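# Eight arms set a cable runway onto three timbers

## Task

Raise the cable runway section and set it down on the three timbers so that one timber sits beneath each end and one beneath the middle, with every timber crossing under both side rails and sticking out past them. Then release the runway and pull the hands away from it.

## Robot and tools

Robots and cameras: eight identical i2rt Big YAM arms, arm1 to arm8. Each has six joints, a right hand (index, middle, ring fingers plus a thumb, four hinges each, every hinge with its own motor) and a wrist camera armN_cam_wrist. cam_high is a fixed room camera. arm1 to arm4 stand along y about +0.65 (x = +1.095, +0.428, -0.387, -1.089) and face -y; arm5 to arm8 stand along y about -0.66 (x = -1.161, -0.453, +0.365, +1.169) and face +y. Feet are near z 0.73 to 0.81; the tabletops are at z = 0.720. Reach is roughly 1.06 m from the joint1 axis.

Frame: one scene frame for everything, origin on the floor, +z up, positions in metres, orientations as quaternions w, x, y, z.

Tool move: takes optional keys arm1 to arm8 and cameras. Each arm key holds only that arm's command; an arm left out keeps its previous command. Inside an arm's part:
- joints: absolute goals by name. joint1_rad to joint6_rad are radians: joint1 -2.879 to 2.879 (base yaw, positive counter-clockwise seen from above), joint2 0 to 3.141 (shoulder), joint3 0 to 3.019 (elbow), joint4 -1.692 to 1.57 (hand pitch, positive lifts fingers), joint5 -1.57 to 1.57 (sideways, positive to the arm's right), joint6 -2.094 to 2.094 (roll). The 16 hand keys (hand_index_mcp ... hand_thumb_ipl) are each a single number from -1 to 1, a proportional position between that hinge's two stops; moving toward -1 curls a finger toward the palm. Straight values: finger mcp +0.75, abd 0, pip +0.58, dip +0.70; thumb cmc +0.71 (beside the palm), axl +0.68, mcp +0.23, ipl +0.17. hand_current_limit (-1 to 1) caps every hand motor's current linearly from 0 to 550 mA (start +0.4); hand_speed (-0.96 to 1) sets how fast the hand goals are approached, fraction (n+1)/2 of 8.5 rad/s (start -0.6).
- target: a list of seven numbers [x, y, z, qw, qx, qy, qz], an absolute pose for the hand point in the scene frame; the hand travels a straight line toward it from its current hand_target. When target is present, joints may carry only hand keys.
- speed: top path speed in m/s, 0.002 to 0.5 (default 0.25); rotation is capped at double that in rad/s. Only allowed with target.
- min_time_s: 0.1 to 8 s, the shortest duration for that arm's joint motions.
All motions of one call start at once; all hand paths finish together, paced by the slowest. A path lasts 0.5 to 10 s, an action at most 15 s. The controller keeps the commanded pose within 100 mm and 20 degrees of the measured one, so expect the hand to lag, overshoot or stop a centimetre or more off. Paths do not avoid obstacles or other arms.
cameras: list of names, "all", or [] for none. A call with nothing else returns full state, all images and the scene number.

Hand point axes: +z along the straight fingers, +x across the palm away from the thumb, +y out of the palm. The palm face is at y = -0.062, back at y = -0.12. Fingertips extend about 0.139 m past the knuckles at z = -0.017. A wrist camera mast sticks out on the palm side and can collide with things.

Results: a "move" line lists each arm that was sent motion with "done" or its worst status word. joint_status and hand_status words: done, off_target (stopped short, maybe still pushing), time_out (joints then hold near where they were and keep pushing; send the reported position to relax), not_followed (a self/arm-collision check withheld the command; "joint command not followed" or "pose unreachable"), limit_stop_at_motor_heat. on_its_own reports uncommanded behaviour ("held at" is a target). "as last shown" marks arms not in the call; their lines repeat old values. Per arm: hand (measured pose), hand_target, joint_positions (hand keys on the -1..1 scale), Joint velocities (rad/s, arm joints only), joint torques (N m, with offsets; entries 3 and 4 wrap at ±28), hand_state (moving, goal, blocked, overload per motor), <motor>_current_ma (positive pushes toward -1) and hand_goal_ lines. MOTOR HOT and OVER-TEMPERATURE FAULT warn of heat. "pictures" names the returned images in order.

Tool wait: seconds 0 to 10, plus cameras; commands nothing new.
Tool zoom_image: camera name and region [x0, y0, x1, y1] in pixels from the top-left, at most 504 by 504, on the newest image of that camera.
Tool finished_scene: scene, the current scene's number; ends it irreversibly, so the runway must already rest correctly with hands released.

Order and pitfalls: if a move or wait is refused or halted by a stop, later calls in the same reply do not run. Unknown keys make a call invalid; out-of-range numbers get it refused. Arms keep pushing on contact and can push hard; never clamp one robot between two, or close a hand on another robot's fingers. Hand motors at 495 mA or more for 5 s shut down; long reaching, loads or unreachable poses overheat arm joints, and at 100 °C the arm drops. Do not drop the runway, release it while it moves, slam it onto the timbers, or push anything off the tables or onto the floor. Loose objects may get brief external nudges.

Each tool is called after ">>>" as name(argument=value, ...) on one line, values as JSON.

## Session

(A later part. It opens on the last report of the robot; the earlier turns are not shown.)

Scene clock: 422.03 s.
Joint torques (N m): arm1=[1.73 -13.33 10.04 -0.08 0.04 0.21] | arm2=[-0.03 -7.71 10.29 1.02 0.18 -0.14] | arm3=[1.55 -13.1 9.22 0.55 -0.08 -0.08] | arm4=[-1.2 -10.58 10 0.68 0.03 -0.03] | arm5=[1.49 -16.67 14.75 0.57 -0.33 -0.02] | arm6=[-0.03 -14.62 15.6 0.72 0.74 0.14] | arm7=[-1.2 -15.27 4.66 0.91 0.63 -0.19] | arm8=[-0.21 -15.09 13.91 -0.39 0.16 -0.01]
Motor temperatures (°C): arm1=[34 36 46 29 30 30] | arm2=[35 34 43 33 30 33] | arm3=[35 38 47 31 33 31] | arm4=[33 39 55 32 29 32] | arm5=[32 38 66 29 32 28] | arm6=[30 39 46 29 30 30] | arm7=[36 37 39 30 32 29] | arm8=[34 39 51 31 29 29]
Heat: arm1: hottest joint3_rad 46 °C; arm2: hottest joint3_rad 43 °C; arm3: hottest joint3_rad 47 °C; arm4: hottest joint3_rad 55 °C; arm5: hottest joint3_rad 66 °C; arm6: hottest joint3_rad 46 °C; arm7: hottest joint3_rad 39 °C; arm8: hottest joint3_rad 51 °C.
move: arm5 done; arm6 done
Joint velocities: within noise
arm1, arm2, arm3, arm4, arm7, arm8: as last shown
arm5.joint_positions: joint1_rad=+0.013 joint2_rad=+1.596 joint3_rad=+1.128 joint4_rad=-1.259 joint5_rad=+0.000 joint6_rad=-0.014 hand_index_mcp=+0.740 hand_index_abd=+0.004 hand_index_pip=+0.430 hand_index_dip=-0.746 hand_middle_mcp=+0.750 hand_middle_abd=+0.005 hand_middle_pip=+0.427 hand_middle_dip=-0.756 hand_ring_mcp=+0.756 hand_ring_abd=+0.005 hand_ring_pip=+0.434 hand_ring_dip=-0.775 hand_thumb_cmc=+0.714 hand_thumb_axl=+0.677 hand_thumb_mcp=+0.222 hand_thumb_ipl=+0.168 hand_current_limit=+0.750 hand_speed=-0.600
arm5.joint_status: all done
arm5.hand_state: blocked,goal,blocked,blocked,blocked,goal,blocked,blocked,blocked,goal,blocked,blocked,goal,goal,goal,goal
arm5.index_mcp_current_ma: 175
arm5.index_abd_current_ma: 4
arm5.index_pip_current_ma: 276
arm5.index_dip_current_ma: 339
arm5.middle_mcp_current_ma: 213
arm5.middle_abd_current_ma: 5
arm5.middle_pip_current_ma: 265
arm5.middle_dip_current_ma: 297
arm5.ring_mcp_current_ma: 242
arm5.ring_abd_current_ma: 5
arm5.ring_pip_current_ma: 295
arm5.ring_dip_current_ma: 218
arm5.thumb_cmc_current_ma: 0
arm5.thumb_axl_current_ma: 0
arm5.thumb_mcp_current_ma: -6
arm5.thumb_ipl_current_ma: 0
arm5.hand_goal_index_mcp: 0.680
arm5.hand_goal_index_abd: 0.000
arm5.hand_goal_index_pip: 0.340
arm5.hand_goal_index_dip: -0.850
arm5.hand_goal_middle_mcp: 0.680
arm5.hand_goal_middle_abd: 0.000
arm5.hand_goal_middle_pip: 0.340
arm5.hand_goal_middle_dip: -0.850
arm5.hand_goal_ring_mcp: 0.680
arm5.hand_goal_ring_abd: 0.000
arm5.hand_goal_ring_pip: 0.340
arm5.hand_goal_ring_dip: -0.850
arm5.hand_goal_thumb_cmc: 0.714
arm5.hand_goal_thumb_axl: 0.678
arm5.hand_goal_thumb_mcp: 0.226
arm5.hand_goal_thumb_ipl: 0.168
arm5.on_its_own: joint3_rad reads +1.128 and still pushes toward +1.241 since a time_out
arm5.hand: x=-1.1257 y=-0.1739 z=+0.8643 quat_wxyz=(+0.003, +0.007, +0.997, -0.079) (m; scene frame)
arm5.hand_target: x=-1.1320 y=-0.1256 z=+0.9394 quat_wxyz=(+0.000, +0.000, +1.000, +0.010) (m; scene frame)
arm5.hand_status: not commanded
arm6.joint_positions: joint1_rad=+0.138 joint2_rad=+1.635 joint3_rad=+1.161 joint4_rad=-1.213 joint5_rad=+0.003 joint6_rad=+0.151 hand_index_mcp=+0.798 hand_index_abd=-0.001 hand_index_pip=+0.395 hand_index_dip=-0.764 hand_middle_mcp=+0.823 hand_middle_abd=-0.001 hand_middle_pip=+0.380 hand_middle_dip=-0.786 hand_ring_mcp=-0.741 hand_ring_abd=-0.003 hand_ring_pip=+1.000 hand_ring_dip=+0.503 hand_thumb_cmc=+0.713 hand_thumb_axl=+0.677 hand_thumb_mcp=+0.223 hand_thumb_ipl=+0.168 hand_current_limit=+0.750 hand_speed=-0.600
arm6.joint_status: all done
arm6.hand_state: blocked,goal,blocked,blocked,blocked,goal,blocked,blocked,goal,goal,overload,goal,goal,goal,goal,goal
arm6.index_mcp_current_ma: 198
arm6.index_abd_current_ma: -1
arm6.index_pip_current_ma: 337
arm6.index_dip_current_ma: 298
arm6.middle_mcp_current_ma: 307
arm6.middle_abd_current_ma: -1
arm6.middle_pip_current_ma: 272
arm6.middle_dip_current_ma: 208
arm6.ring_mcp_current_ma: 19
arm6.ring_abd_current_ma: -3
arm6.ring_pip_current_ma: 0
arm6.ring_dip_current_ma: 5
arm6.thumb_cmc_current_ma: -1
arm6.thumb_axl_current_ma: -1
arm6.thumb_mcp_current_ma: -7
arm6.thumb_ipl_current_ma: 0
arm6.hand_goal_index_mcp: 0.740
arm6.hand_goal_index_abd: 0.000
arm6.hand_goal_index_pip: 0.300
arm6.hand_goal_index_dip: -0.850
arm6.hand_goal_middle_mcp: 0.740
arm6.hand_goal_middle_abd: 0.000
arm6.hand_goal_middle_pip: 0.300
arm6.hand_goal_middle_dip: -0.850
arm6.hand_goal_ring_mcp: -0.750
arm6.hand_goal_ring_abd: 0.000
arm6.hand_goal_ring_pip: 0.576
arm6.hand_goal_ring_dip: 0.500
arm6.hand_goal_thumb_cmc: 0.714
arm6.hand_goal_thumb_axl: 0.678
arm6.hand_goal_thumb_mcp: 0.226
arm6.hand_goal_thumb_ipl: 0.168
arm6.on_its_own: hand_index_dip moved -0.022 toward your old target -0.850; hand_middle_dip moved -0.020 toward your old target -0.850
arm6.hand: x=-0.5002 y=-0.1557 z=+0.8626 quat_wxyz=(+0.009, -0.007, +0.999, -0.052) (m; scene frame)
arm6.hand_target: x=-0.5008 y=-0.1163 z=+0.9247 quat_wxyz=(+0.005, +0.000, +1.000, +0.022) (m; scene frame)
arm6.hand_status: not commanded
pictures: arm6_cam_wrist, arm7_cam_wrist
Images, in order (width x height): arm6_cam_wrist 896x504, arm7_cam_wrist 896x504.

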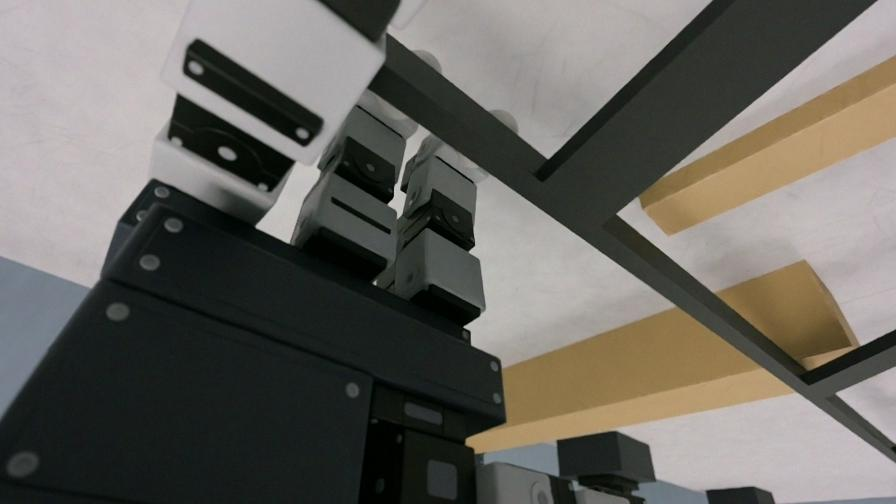

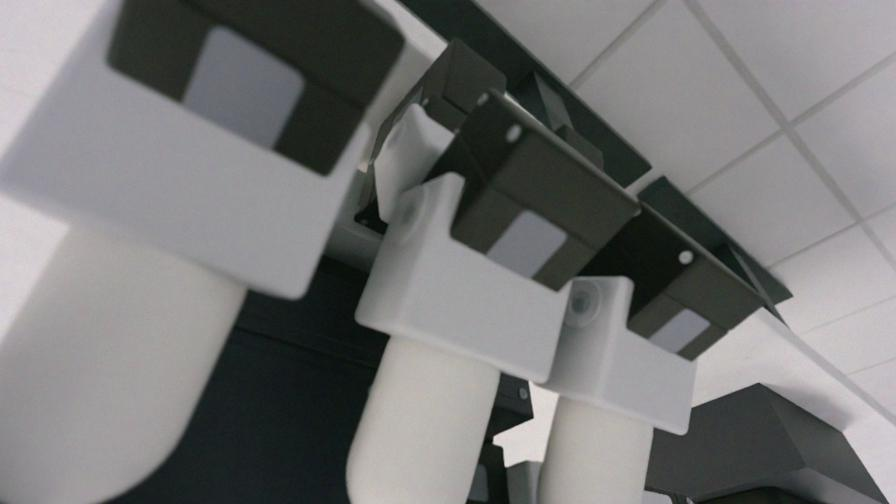

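>>> move(arm5={"target":[-1.128,-0.170,0.850,0,0,1,-0.05],"speed":0.1,"joints":{"hand_index_mcp":0.75,"hand_middle_mcp":0.75,"hand_ring_mcp":0.75,"hand_index_pip":0.43,"hand_middle_pip":0.43,"hand_ring_pip":0.43,"hand_index_dip":-0.70,"hand_middle_dip":-0.70,"hand_ring_dip":-0.70}}, cameras=["arm5_cam_wrist"])

Scene clock: 426.43 s.
Joint torques (N m): arm1=[1.79 -13.27 10.03 -0.06 0.06 0.21] | arm2=[0.03 -8.35 10.17 0.94 0.2 -0.18] | arm3=[1.67 -13.04 9.22 0.59 -0.07 -0.09] | arm4=[-1.2 -10.58 9.99 0.68 0.03 -0.03] | arm5=[0.56 -10.99 5.74 0.91 -0.01 -0.09] | arm6=[0.03 -14.51 15.62 0.68 0.75 0.15] | arm7=[-1.14 -15.44 4.68 0.95 0.62 -0.19] | arm8=[0.56 -15.56 13.89 -0.42 0.12 0.06]
Motor temperatures (°C): arm1=[34 36 46 29 30 30] | arm2=[35 34 43 33 30 33] | arm3=[35 38 47 31 33 31] | arm4=[33 39 55 32 29 32] | arm5=[32 38 66 29 32 28] | arm6=[30 38 46 29 31 30] | arm7=[36 36 38 30 32 29] | arm8=[34 39 51 31 29 29]
Heat: arm1: hottest joint3_rad 46 °C; arm2: hottest joint3_rad 43 °C; arm3: hottest joint3_rad 47 °C; arm4: hottest joint3_rad 55 °C; arm5: hottest joint3_rad 66 °C; arm6: hottest joint3_rad 46 °C; arm7: hottest joint3_rad 38 °C; arm8: hottest joint3_rad 51 °C.
move: arm5 off_target
Joint velocities: within noise
arm1.joint_positions: joint1_rad=+0.212 joint2_rad=+1.633 joint3_rad=+1.289 joint4_rad=-1.254 joint5_rad=+0.002 joint6_rad=+0.237 hand_index_mcp=+0.752 hand_index_abd=-0.003 hand_index_pip=+0.573 hand_index_dip=-0.577 hand_middle_mcp=+0.751 hand_middle_abd=-0.003 hand_middle_pip=+0.574 hand_middle_dip=-0.577 hand_ring_mcp=+0.752 hand_ring_abd=-0.003 hand_ring_pip=+0.574 hand_ring_dip=-0.577 hand_thumb_cmc=+0.714 hand_thumb_axl=+0.677 hand_thumb_mcp=+0.222 hand_thumb_ipl=+0.168 hand_current_limit=+0.400 hand_speed=-0.600
arm1.joint_status: not commanded
arm1.hand_state: goal,goal,goal,goal,goal,goal,goal,goal,goal,goal,goal,goal,goal,goal,goal,goal
arm1.index_mcp_current_ma: -5
arm1.index_abd_current_ma: -6
arm1.index_pip_current_ma: -5
arm1.index_dip_current_ma: 7
arm1.middle_mcp_current_ma: -5
arm1.middle_abd_current_ma: -5
arm1.middle_pip_current_ma: -5
arm1.middle_dip_current_ma: 7
arm1.ring_mcp_current_ma: -5
arm1.ring_abd_current_ma: -5
arm1.ring_pip_current_ma: -4
arm1.ring_dip_current_ma: 6
arm1.thumb_cmc_current_ma: -1
arm1.thumb_axl_current_ma: -1
arm1.thumb_mcp_current_ma: -12
arm1.thumb_ipl_current_ma: -1
arm1.hand_goal_index_mcp: 0.754
arm1.hand_goal_index_abd: 0.000
arm1.hand_goal_index_pip: 0.576
arm1.hand_goal_index_dip: -0.580
arm1.hand_goal_middle_mcp: 0.754
arm1.hand_goal_middle_abd: 0.000
arm1.hand_goal_middle_pip: 0.576
arm1.hand_goal_middle_dip: -0.580
arm1.hand_goal_ring_mcp: 0.754
arm1.hand_goal_ring_abd: 0.000
arm1.hand_goal_ring_pip: 0.576
arm1.hand_goal_ring_dip: -0.580
arm1.hand_goal_thumb_cmc: 0.714
arm1.hand_goal_thumb_axl: 0.678
arm1.hand_goal_thumb_mcp: 0.226
arm1.hand_goal_thumb_ipl: 0.168
arm1.hand: x=+1.1831 y=+0.1107 z=+0.9349 quat_wxyz=(-0.014, +1.000, +0.002, -0.003) (m; scene frame)
arm1.hand_target: x=+1.1898 y=+0.1005 z=+0.9500 quat_wxyz=(+0.000, +1.000, +0.000, +0.000) (m; scene frame)
arm1.hand_status: not commanded
arm2, arm3, arm4, arm7: as last shown
arm5.joint_positions: joint1_rad=+0.013 joint2_rad=+1.583 joint3_rad=+1.087 joint4_rad=-1.159 joint5_rad=-0.005 joint6_rad=-0.019 hand_index_mcp=+0.751 hand_index_abd=+0.004 hand_index_pip=+0.433 hand_index_dip=-0.696 hand_middle_mcp=+0.751 hand_middle_abd=+0.003 hand_middle_pip=+0.433 hand_middle_dip=-0.696 hand_ring_mcp=+0.751 hand_ring_abd=+0.004 hand_ring_pip=+0.433 hand_ring_dip=-0.697 hand_thumb_cmc=+0.714 hand_thumb_axl=+0.677 hand_thumb_mcp=+0.222 hand_thumb_ipl=+0.168 hand_current_limit=+0.750 hand_speed=-0.600
arm5.joint_status: all done
arm5.hand_state: goal,goal,goal,goal,goal,goal,goal,goal,goal,goal,goal,goal,goal,goal,goal,goal
arm5.index_mcp_current_ma: 0
arm5.index_abd_current_ma: 3
arm5.index_pip_current_ma: 3
arm5.index_dip_current_ma: 4
arm5.middle_mcp_current_ma: 0
arm5.middle_abd_current_ma: 3
arm5.middle_pip_current_ma: 3
arm5.middle_dip_current_ma: 4
arm5.ring_mcp_current_ma: 0
arm5.ring_abd_current_ma: 3
arm5.ring_pip_current_ma: 3
arm5.ring_dip_current_ma: 3
arm5.thumb_cmc_current_ma: 0
arm5.thumb_axl_current_ma: 0
arm5.thumb_mcp_current_ma: -6
arm5.thumb_ipl_current_ma: 0
arm5.hand_goal_index_mcp: 0.750
arm5.hand_goal_index_abd: 0.000
arm5.hand_goal_index_pip: 0.430
arm5.hand_goal_index_dip: -0.700
arm5.hand_goal_middle_mcp: 0.750
arm5.hand_goal_middle_abd: 0.000
arm5.hand_goal_middle_pip: 0.430
arm5.hand_goal_middle_dip: -0.700
arm5.hand_goal_ring_mcp: 0.750
arm5.hand_goal_ring_abd: 0.000
arm5.hand_goal_ring_pip: 0.430
arm5.hand_goal_ring_dip: -0.700
arm5.hand_goal_thumb_cmc: 0.714
arm5.hand_goal_thumb_axl: 0.678
arm5.hand_goal_thumb_mcp: 0.226
arm5.hand_goal_thumb_ipl: 0.168
arm5.hand: x=-1.1267 y=-0.1651 z=+0.8597 quat_wxyz=(+0.002, +0.005, +0.999, -0.043) (m; scene frame)
arm5.hand_target: x=-1.1279 y=-0.1702 z=+0.8501 quat_wxyz=(+0.000, +0.000, +0.999, -0.050) (m; scene frame)
arm5.hand_status: off_target (0.011 m and 1.0 deg from the pose sent, 0.015 m and 3.5 deg at the start)
arm6.joint_positions: joint1_rad=+0.138 joint2_rad=+1.635 joint3_rad=+1.161 joint4_rad=-1.213 joint5_rad=+0.003 joint6_rad=+0.151 hand_index_mcp=+0.798 hand_index_abd=-0.001 hand_index_pip=+0.394 hand_index_dip=-0.765 hand_middle_mcp=+0.823 hand_middle_abd=-0.001 hand_middle_pip=+0.380 hand_middle_dip=-0.786 hand_ring_mcp=-0.741 hand_ring_abd=-0.003 hand_ring_pip=+1.000 hand_ring_dip=+0.503 hand_thumb_cmc=+0.713 hand_thumb_axl=+0.677 hand_thumb_mcp=+0.223 hand_thumb_ipl=+0.168 hand_current_limit=+0.750 hand_speed=-0.600
arm6.joint_status: not commanded
arm6.hand_state: blocked,goal,blocked,blocked,blocked,goal,blocked,blocked,goal,goal,overload,goal,goal,goal,goal,goal
arm6.index_mcp_current_ma: 198
arm6.index_abd_current_ma: -1
arm6.index_pip_current_ma: 335
arm6.index_dip_current_ma: 298
arm6.middle_mcp_current_ma: 307
arm6.middle_abd_current_ma: -1
arm6.middle_pip_current_ma: 272
arm6.middle_dip_current_ma: 207
arm6.ring_mcp_current_ma: 19
arm6.ring_abd_current_ma: -3
arm6.ring_pip_current_ma: 0
arm6.ring_dip_current_ma: 5
arm6.thumb_cmc_current_ma: -1
arm6.thumb_axl_current_ma: -1
arm6.thumb_mcp_current_ma: -7
arm6.thumb_ipl_current_ma: 0
arm6.hand_goal_index_mcp: 0.740
arm6.hand_goal_index_abd: 0.000
arm6.hand_goal_index_pip: 0.300
arm6.hand_goal_index_dip: -0.850
arm6.hand_goal_middle_mcp: 0.740
arm6.hand_goal_middle_abd: 0.000
arm6.hand_goal_middle_pip: 0.300
arm6.hand_goal_middle_dip: -0.850
arm6.hand_goal_ring_mcp: -0.750
arm6.hand_goal_ring_abd: 0.000
arm6.hand_goal_ring_pip: 0.576
arm6.hand_goal_ring_dip: 0.500
arm6.hand_goal_thumb_cmc: 0.714
arm6.hand_goal_thumb_axl: 0.678
arm6.hand_goal_thumb_mcp: 0.226
arm6.hand_goal_thumb_ipl: 0.168
arm6.hand: x=-0.5002 y=-0.1557 z=+0.8626 quat_wxyz=(+0.009, -0.007, +0.999, -0.052) (m; scene frame)
arm6.hand_target: x=-0.5008 y=-0.1163 z=+0.9248 quat_wxyz=(+0.005, +0.000, +1.000, +0.022) (m; scene frame)
arm6.hand_status: not commanded
arm8.joint_positions: joint1_rad=-0.393 joint2_rad=+1.717 joint3_rad=+1.354 joint4_rad=-1.259 joint5_rad=+0.012 joint6_rad=-0.348 hand_index_mcp=+0.749 hand_index_abd=+0.003 hand_index_pip=+0.573 hand_index_dip=-0.582 hand_middle_mcp=+0.749 hand_middle_abd=+0.003 hand_middle_pip=+0.573 hand_middle_dip=-0.577 hand_ring_mcp=+0.752 hand_ring_abd=+0.002 hand_ring_pip=+0.574 hand_ring_dip=-0.577 hand_thumb_cmc=+0.715 hand_thumb_axl=+0.677 hand_thumb_mcp=+0.223 hand_thumb_ipl=+0.168 hand_current_limit=+0.400 hand_speed=-0.600
arm8.joint_status: not commanded
arm8.hand_state: goal,goal,goal,goal,goal,goal,goal,goal,goal,goal,goal,goal,goal,goal,goal,goal
arm8.index_mcp_current_ma: -4
arm8.index_abd_current_ma: 1
arm8.index_pip_current_ma: -2
arm8.index_dip_current_ma: -1
arm8.middle_mcp_current_ma: -4
arm8.middle_abd_current_ma: 2
arm8.middle_pip_current_ma: -2
arm8.middle_dip_current_ma: 2
arm8.ring_mcp_current_ma: -1
arm8.ring_abd_current_ma: 1
arm8.ring_pip_current_ma: -1
arm8.ring_dip_current_ma: 2
arm8.thumb_cmc_current_ma: 0
arm8.thumb_axl_current_ma: 0
arm8.thumb_mcp_current_ma: -2
arm8.thumb_ipl_current_ma: 0
arm8.hand_goal_index_mcp: 0.754
arm8.hand_goal_index_abd: 0.000
arm8.hand_goal_index_pip: 0.576
arm8.hand_goal_index_dip: -0.580
arm8.hand_goal_middle_mcp: 0.754
arm8.hand_goal_middle_abd: 0.000
arm8.hand_goal_middle_pip: 0.576
arm8.hand_goal_middle_dip: -0.580
arm8.hand_goal_ring_mcp: 0.754
arm8.hand_goal_ring_abd: 0.000
arm8.hand_goal_ring_pip: 0.576
arm8.hand_goal_ring_dip: -0.580
arm8.hand_goal_thumb_cmc: 0.714
arm8.hand_goal_thumb_axl: 0.678
arm8.hand_goal_thumb_mcp: 0.226
arm8.hand_goal_thumb_ipl: 0.168
arm8.hand: x=+1.3619 y=-0.1148 z=+0.9234 quat_wxyz=(-0.009, -0.001, +1.000, -0.022) (m; scene frame)
arm8.hand_target: x=+1.3721 y=-0.1012 z=+0.9501 quat_wxyz=(+0.000, +0.000, +1.000, +0.000) (m; scene frame)
arm8.hand_status: not commanded
pictures: arm5_cam_wrist
Images, in order (width x height): arm5_cam_wrist 896x504.

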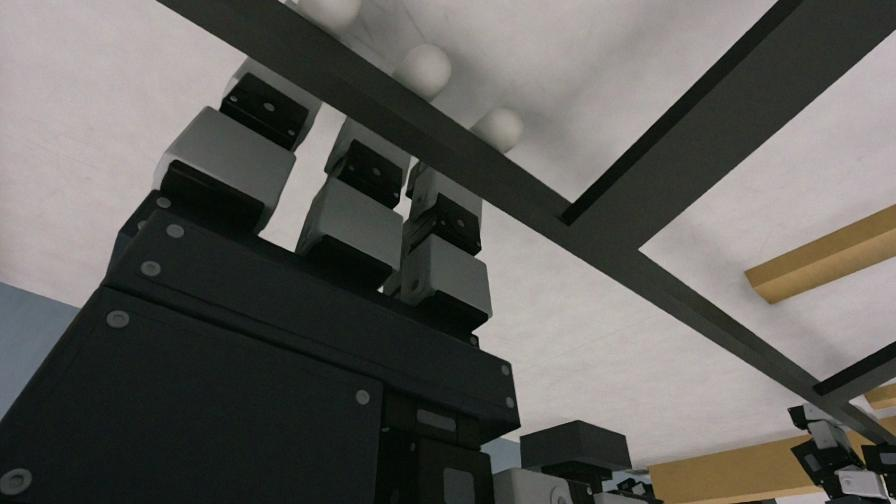

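>>> move(arm5={"target":[-1.128,-0.25,0.850,0,0,1,-0.02],"speed":0.2})

>>> move(arm5={"target":[-1.13,-0.26,0.98,0,0,1,0],"speed":0.3,"joints":{"hand_index_mcp":-0.7,"hand_middle_mcp":-0.7,"hand_ring_mcp":-0.7,"hand_index_pip":-0.3,"hand_middle_pip":-0.3,"hand_ring_pip":-0.3,"hand_index_dip":0,"hand_middle_dip":0,"hand_ring_dip":0}})

>>> move(arm5={"target":[-1.46,-0.50,0.98,0,-0.8192,0.5736,0],"speed":0.3}, cameras=["cam_high"])

Scene clock: 433.47 s.
Joint torques (N m): arm1=[1.96 -13.51 10.02 -0.06 0.04 0.23] | arm2=[0.44 -7.88 10.15 0.75 0.18 -0.17] | arm3=[1.61 -13.1 9.18 0.55 -0.07 -0.09] | arm4=[-1.14 -10.46 10 0.66 0.03 -0.03] | arm5=[-0.26 -8.88 5.67 0.85 0.03 -0.1] | arm6=[0.26 -14.62 15.58 0.7 0.75 0.14] | arm7=[-1.03 -15.5 4.7 0.92 0.62 -0.2] | arm8=[0.91 -16.44 14.17 -0.36 0.11 0.06]
Motor temperatures (°C): arm1=[34 36 46 29 30 30] | arm2=[35 34 43 33 30 33] | arm3=[35 37 46 31 33 31] | arm4=[33 39 55 32 29 32] | arm5=[32 37 64 29 32 28] | arm6=[30 38 46 29 31 30] | arm7=[36 36 38 30 32 29] | arm8=[34 39 52 31 29 29]
Heat: arm1: hottest joint3_rad 46 °C; arm2: hottest joint3_rad 43 °C; arm3: hottest joint3_rad 46 °C; arm4: hottest joint3_rad 55 °C; arm5: hottest joint3_rad 64 °C; arm6: hottest joint3_rad 46 °C; arm7: hottest joint3_rad 38 °C; arm8: hottest joint3_rad 52 °C.
move: arm5 done
Joint velocities: within noise
arm1, arm2, arm3, arm4, arm6, arm7, arm8: as last shown
arm5.joint_positions: joint1_rad=+0.013 joint2_rad=+1.367 joint3_rad=+0.822 joint4_rad=-1.064 joint5_rad=-0.005 joint6_rad=-0.026 hand_index_mcp=+0.750 hand_index_abd=+0.004 hand_index_pip=+0.433 hand_index_dip=-0.696 hand_middle_mcp=+0.750 hand_middle_abd=+0.003 hand_middle_pip=+0.433 hand_middle_dip=-0.696 hand_ring_mcp=+0.750 hand_ring_abd=+0.004 hand_ring_pip=+0.433 hand_ring_dip=-0.697 hand_thumb_cmc=+0.714 hand_thumb_axl=+0.677 hand_thumb_mcp=+0.222 hand_thumb_ipl=+0.168 hand_current_limit=+0.750 hand_speed=-0.600
arm5.joint_status: not commanded
arm5.hand_state: goal,goal,goal,goal,goal,goal,goal,goal,goal,goal,goal,goal,goal,goal,goal,goal
arm5.index_mcp_current_ma: 0
arm5.index_abd_current_ma: 3
arm5.index_pip_current_ma: 2
arm5.index_dip_current_ma: 4
arm5.middle_mcp_current_ma: 0
arm5.middle_abd_current_ma: 3
arm5.middle_pip_current_ma: 2
arm5.middle_dip_current_ma: 4
arm5.ring_mcp_current_ma: 0
arm5.ring_abd_current_ma: 3
arm5.ring_pip_current_ma: 3
arm5.ring_dip_current_ma: 3
arm5.thumb_cmc_current_ma: 0
arm5.thumb_axl_current_ma: 0
arm5.thumb_mcp_current_ma: -6
arm5.thumb_ipl_current_ma: 0
arm5.hand_goal_index_mcp: 0.750
arm5.hand_goal_index_abd: 0.000
arm5.hand_goal_index_pip: 0.430
arm5.hand_goal_index_dip: -0.700
arm5.hand_goal_middle_mcp: 0.750
arm5.hand_goal_middle_abd: 0.000
arm5.hand_goal_middle_pip: 0.430
arm5.hand_goal_middle_dip: -0.700
arm5.hand_goal_ring_mcp: 0.750
arm5.hand_goal_ring_abd: 0.000
arm5.hand_goal_ring_pip: 0.430
arm5.hand_goal_ring_dip: -0.700
arm5.hand_goal_thumb_cmc: 0.714
arm5.hand_goal_thumb_axl: 0.678
arm5.hand_goal_thumb_mcp: 0.226
arm5.hand_goal_thumb_ipl: 0.168
arm5.hand: x=-1.1296 y=-0.2452 z=+0.8536 quat_wxyz=(+0.002, +0.001, +1.000, -0.020) (m; scene frame)
arm5.hand_target: x=-1.1280 y=-0.2500 z=+0.8500 quat_wxyz=(+0.000, +0.000, +1.000, -0.020) (m; scene frame)
arm5.hand_status: done (0.006 m and 0.3 deg from the pose sent, 0.086 m and 2.6 deg at the start)
pictures: none

Scene clock: 435.00 s.
Joint torques (N m): arm1=[1.9 -13.51 10.02 -0.02 0.06 0.21] | arm2=[-0.15 -7.65 10.3 0.92 0.18 -0.12] | arm3=[1.67 -13.16 9.22 0.57 -0.08 -0.09] | arm4=[-1.08 -10.58 9.99 0.68 0.02 -0.03] | arm5=[-0.32 -5.48 11.45 0.35 -0.03 -0.14] | arm6=[0.09 -14.56 15.58 0.66 0.74 0.15] | arm7=[-1.2 -15.44 4.7 0.92 0.63 -0.18] | arm8=[0.67 -15.27 14 -0.36 0.15 0.03]
Motor temperatures (°C): arm1=[34 36 46 29 30 30] | arm2=[35 34 43 33 30 33] | arm3=[35 37 46 31 33 31] | arm4=[33 39 55 32 29 32] | arm5=[32 37 64 29 32 28] | arm6=[30 38 46 29 31 30] | arm7=[36 36 38 30 32 29] | arm8=[34 39 52 31 29 29]
Heat: arm1: hottest joint3_rad 46 °C; arm2: hottest joint3_rad 43 °C; arm3: hottest joint3_rad 46 °C; arm4: hottest joint3_rad 55 °C; arm5: hottest joint3_rad 64 °C; arm6: hottest joint3_rad 46 °C; arm7: hottest joint3_rad 38 °C; arm8: hottest joint3_rad 52 °C.
move: arm5 off_target
Joint velocities: within noise
arm1, arm2, arm3, arm4, arm6, arm7, arm8: as last shown
arm5.joint_positions: joint1_rad=+0.013 joint2_rad=+1.161 joint3_rad=+0.946 joint4_rad=-1.388 joint5_rad=-0.007 joint6_rad=-0.026 hand_index_mcp=-0.683 hand_index_abd=+0.004 hand_index_pip=-0.296 hand_index_dip=-0.003 hand_middle_mcp=-0.681 hand_middle_abd=+0.003 hand_middle_pip=-0.296 hand_middle_dip=-0.003 hand_ring_mcp=-0.683 hand_ring_abd=+0.004 hand_ring_pip=-0.296 hand_ring_dip=-0.003 hand_thumb_cmc=+0.714 hand_thumb_axl=+0.677 hand_thumb_mcp=+0.222 hand_thumb_ipl=+0.168 hand_current_limit=+0.750 hand_speed=-0.600
arm5.joint_status: all done
arm5.hand_state: goal,goal,goal,goal,goal,goal,goal,goal,goal,goal,goal,goal,goal,goal,goal,goal
arm5.index_mcp_current_ma: 32
arm5.index_abd_current_ma: 3
arm5.index_pip_current_ma: 4
arm5.index_dip_current_ma: -3
arm5.middle_mcp_current_ma: 37
arm5.middle_abd_current_ma: 3
arm5.middle_pip_current_ma: 4
arm5.middle_dip_current_ma: -2
arm5.ring_mcp_current_ma: 33
arm5.ring_abd_current_ma: 3
arm5.ring_pip_current_ma: 5
arm5.ring_dip_current_ma: -2
arm5.thumb_cmc_current_ma: 0
arm5.thumb_axl_current_ma: 0
arm5.thumb_mcp_current_ma: -6
arm5.thumb_ipl_current_ma: 0
arm5.hand_goal_index_mcp: -0.700
arm5.hand_goal_index_abd: 0.000
arm5.hand_goal_index_pip: -0.300
arm5.hand_goal_index_dip: 0.000
arm5.hand_goal_middle_mcp: -0.700
arm5.hand_goal_middle_abd: 0.000
arm5.hand_goal_middle_pip: -0.300
arm5.hand_goal_middle_dip: 0.000
arm5.hand_goal_ring_mcp: -0.700
arm5.hand_goal_ring_abd: 0.000
arm5.hand_goal_ring_pip: -0.300
arm5.hand_goal_ring_dip: 0.000
arm5.hand_goal_thumb_cmc: 0.714
arm5.hand_goal_thumb_axl: 0.678
arm5.hand_goal_thumb_mcp: 0.226
arm5.hand_goal_thumb_ipl: 0.168
arm5.hand: x=-1.1317 y=-0.2754 z=+0.9605 quat_wxyz=(+0.001, +0.001, +1.000, -0.017) (m; scene frame)
arm5.hand_target: x=-1.1299 y=-0.2608 z=+0.9801 quat_wxyz=(+0.000, +0.000, +1.000, +0.000) (m; scene frame)
arm5.hand_status: off_target (0.025 m and 1.9 deg from the pose sent, 0.127 m and 2.3 deg at the start)
pictures: none

Scene clock: 439.07 s.
Joint torques (N m): arm1=[1.85 -13.1 10.02 -0.09 0.08 0.22] | arm2=[0.5 -7.71 10.15 0.92 0.23 -0.14] | arm3=[1.49 -12.98 9.2 0.58 -0.06 -0.09] | arm4=[-1.14 -10.52 9.98 0.68 0.03 -0.03] | arm5=[-0.03 -4.37 11.99 1.14 -0.13 -0.12] | arm6=[0.09 -14.62 15.58 0.69 0.75 0.15] | arm7=[-1.14 -15.5 4.66 0.92 0.61 -0.19] | arm8=[-0.15 -14.56 13.78 -0.21 0.25 0]
Motor temperatures (°C): arm1=[34 36 46 29 30 30] | arm2=[35 34 43 33 30 33] | arm3=[35 37 46 31 33 31] | arm4=[33 39 55 32 29 32] | arm5=[32 37 63 29 32 28] | arm6=[30 38 46 29 31 30] | arm7=[36 36 38 30 32 29] | arm8=[34 39 52 31 29 29]
Heat: arm1: hottest joint3_rad 46 °C; arm2: hottest joint3_rad 43 °C; arm3: hottest joint3_rad 46 °C; arm4: hottest joint3_rad 55 °C; arm5: hottest joint3_rad 63 °C; arm6: hottest joint3_rad 46 °C; arm7: hottest joint3_rad 38 °C; arm8: hottest joint3_rad 52 °C.
move: arm5 off_target
Joint velocities: within noise
arm1, arm2, arm3, arm6, arm7, arm8: as last shown
arm4.joint_positions: joint1_rad=-0.172 joint2_rad=+1.441 joint3_rad=+1.301 joint4_rad=-1.390 joint5_rad=-0.009 joint6_rad=-0.130 hand_index_mcp=+0.706 hand_index_abd=+0.002 hand_index_pip=-0.843 hand_index_dip=+0.484 hand_middle_mcp=+0.705 hand_middle_abd=+0.003 hand_middle_pip=-0.843 hand_middle_dip=+0.483 hand_ring_mcp=+0.705 hand_ring_abd=+0.003 hand_ring_pip=-0.842 hand_ring_dip=+0.483 hand_thumb_cmc=+0.715 hand_thumb_axl=+0.677 hand_thumb_mcp=+0.222 hand_thumb_ipl=+0.168 hand_current_limit=+0.750 hand_speed=-0.600
arm4.joint_status: not commanded
arm4.hand_state: goal,goal,goal,goal,goal,goal,goal,goal,goal,goal,goal,goal,goal,goal,goal,goal
arm4.index_mcp_current_ma: 5
arm4.index_abd_current_ma: 1
arm4.index_pip_current_ma: 5
arm4.index_dip_current_ma: 2
arm4.middle_mcp_current_ma: 4
arm4.middle_abd_current_ma: 1
arm4.middle_pip_current_ma: 5
arm4.middle_dip_current_ma: 2
arm4.ring_mcp_current_ma: 4
arm4.ring_abd_current_ma: 1
arm4.ring_pip_current_ma: 6
arm4.ring_dip_current_ma: 2
arm4.thumb_cmc_current_ma: 0
arm4.thumb_axl_current_ma: 0
arm4.thumb_mcp_current_ma: -3
arm4.thumb_ipl_current_ma: 0
arm4.hand_goal_index_mcp: 0.700
arm4.hand_goal_index_abd: 0.000
arm4.hand_goal_index_pip: -0.850
arm4.hand_goal_index_dip: 0.480
arm4.hand_goal_middle_mcp: 0.700
arm4.hand_goal_middle_abd: 0.000
arm4.hand_goal_middle_pip: -0.850
arm4.hand_goal_middle_dip: 0.480
arm4.hand_goal_ring_mcp: 0.700
arm4.hand_goal_ring_abd: 0.000
arm4.hand_goal_ring_pip: -0.850
arm4.hand_goal_ring_dip: 0.480
arm4.hand_goal_thumb_cmc: 0.714
arm4.hand_goal_thumb_axl: 0.678
arm4.hand_goal_thumb_mcp: 0.226
arm4.hand_goal_thumb_ipl: 0.168
arm4.hand: x=-1.1677 y=+0.1354 z=+0.9490 quat_wxyz=(+0.022, +1.000, -0.003, -0.003) (m; scene frame)
arm4.hand_target: x=-1.1642 y=+0.1272 z=+0.9722 quat_wxyz=(+0.042, +0.999, +0.001, -0.005) (m; scene frame)
arm4.hand_status: not commanded
arm5.joint_positions: joint1_rad=+0.928 joint2_rad=+1.018 joint3_rad=+0.843 joint4_rad=-1.446 joint5_rad=-0.007 joint6_rad=-1.011 hand_index_mcp=-0.683 hand_index_abd=+0.004 hand_index_pip=-0.296 hand_index_dip=-0.003 hand_middle_mcp=-0.681 hand_middle_abd=+0.003 hand_middle_pip=-0.296 hand_middle_dip=-0.003 hand_ring_mcp=-0.683 hand_ring_abd=+0.004 hand_ring_pip=-0.296 hand_ring_dip=-0.003 hand_thumb_cmc=+0.714 hand_thumb_axl=+0.677 hand_thumb_mcp=+0.222 hand_thumb_ipl=+0.168 hand_current_limit=+0.750 hand_speed=-0.600
arm5.joint_status: not commanded
arm5.hand_state: goal,goal,goal,goal,goal,goal,goal,goal,goal,goal,goal,goal,goal,goal,goal,goal
arm5.index_mcp_current_ma: 30
arm5.index_abd_current_ma: 3
arm5.index_pip_current_ma: 4
arm5.index_dip_current_ma: -3
arm5.middle_mcp_current_ma: 36
arm5.middle_abd_current_ma: 3
arm5.middle_pip_current_ma: 4
arm5.middle_dip_current_ma: -2
arm5.ring_mcp_current_ma: 31
arm5.ring_abd_current_ma: 3
arm5.ring_pip_current_ma: 5
arm5.ring_dip_current_ma: -2
arm5.thumb_cmc_current_ma: 0
arm5.thumb_axl_current_ma: 0
arm5.thumb_mcp_current_ma: -6
arm5.thumb_ipl_current_ma: 0
arm5.hand_goal_index_mcp: -0.700
arm5.hand_goal_index_abd: 0.000
arm5.hand_goal_index_pip: -0.300
arm5.hand_goal_index_dip: 0.000
arm5.hand_goal_middle_mcp: -0.700
arm5.hand_goal_middle_abd: 0.000
arm5.hand_goal_middle_pip: -0.300
arm5.hand_goal_middle_dip: 0.000
arm5.hand_goal_ring_mcp: -0.700
arm5.hand_goal_ring_abd: 0.000
arm5.hand_goal_ring_pip: -0.300
arm5.hand_goal_ring_dip: 0.000
arm5.hand_goal_thumb_cmc: 0.714
arm5.hand_goal_thumb_axl: 0.678
arm5.hand_goal_thumb_mcp: 0.226
arm5.hand_goal_thumb_ipl: 0.168
arm5.hand: x=-1.4400 y=-0.5105 z=+0.9566 quat_wxyz=(-0.003, -0.812, +0.583, -0.029) (m; scene frame)
arm5.hand_target: x=-1.4587 y=-0.5008 z=+0.9801 quat_wxyz=(+0.000, -0.819, +0.574, +0.000) (m; scene frame)
arm5.hand_status: off_target (0.032 m and 3.6 deg from the pose sent, 0.398 m and 110.1 deg at the start)
pictures: cam_high
Images, in order (width x height): cam_high 896x504.

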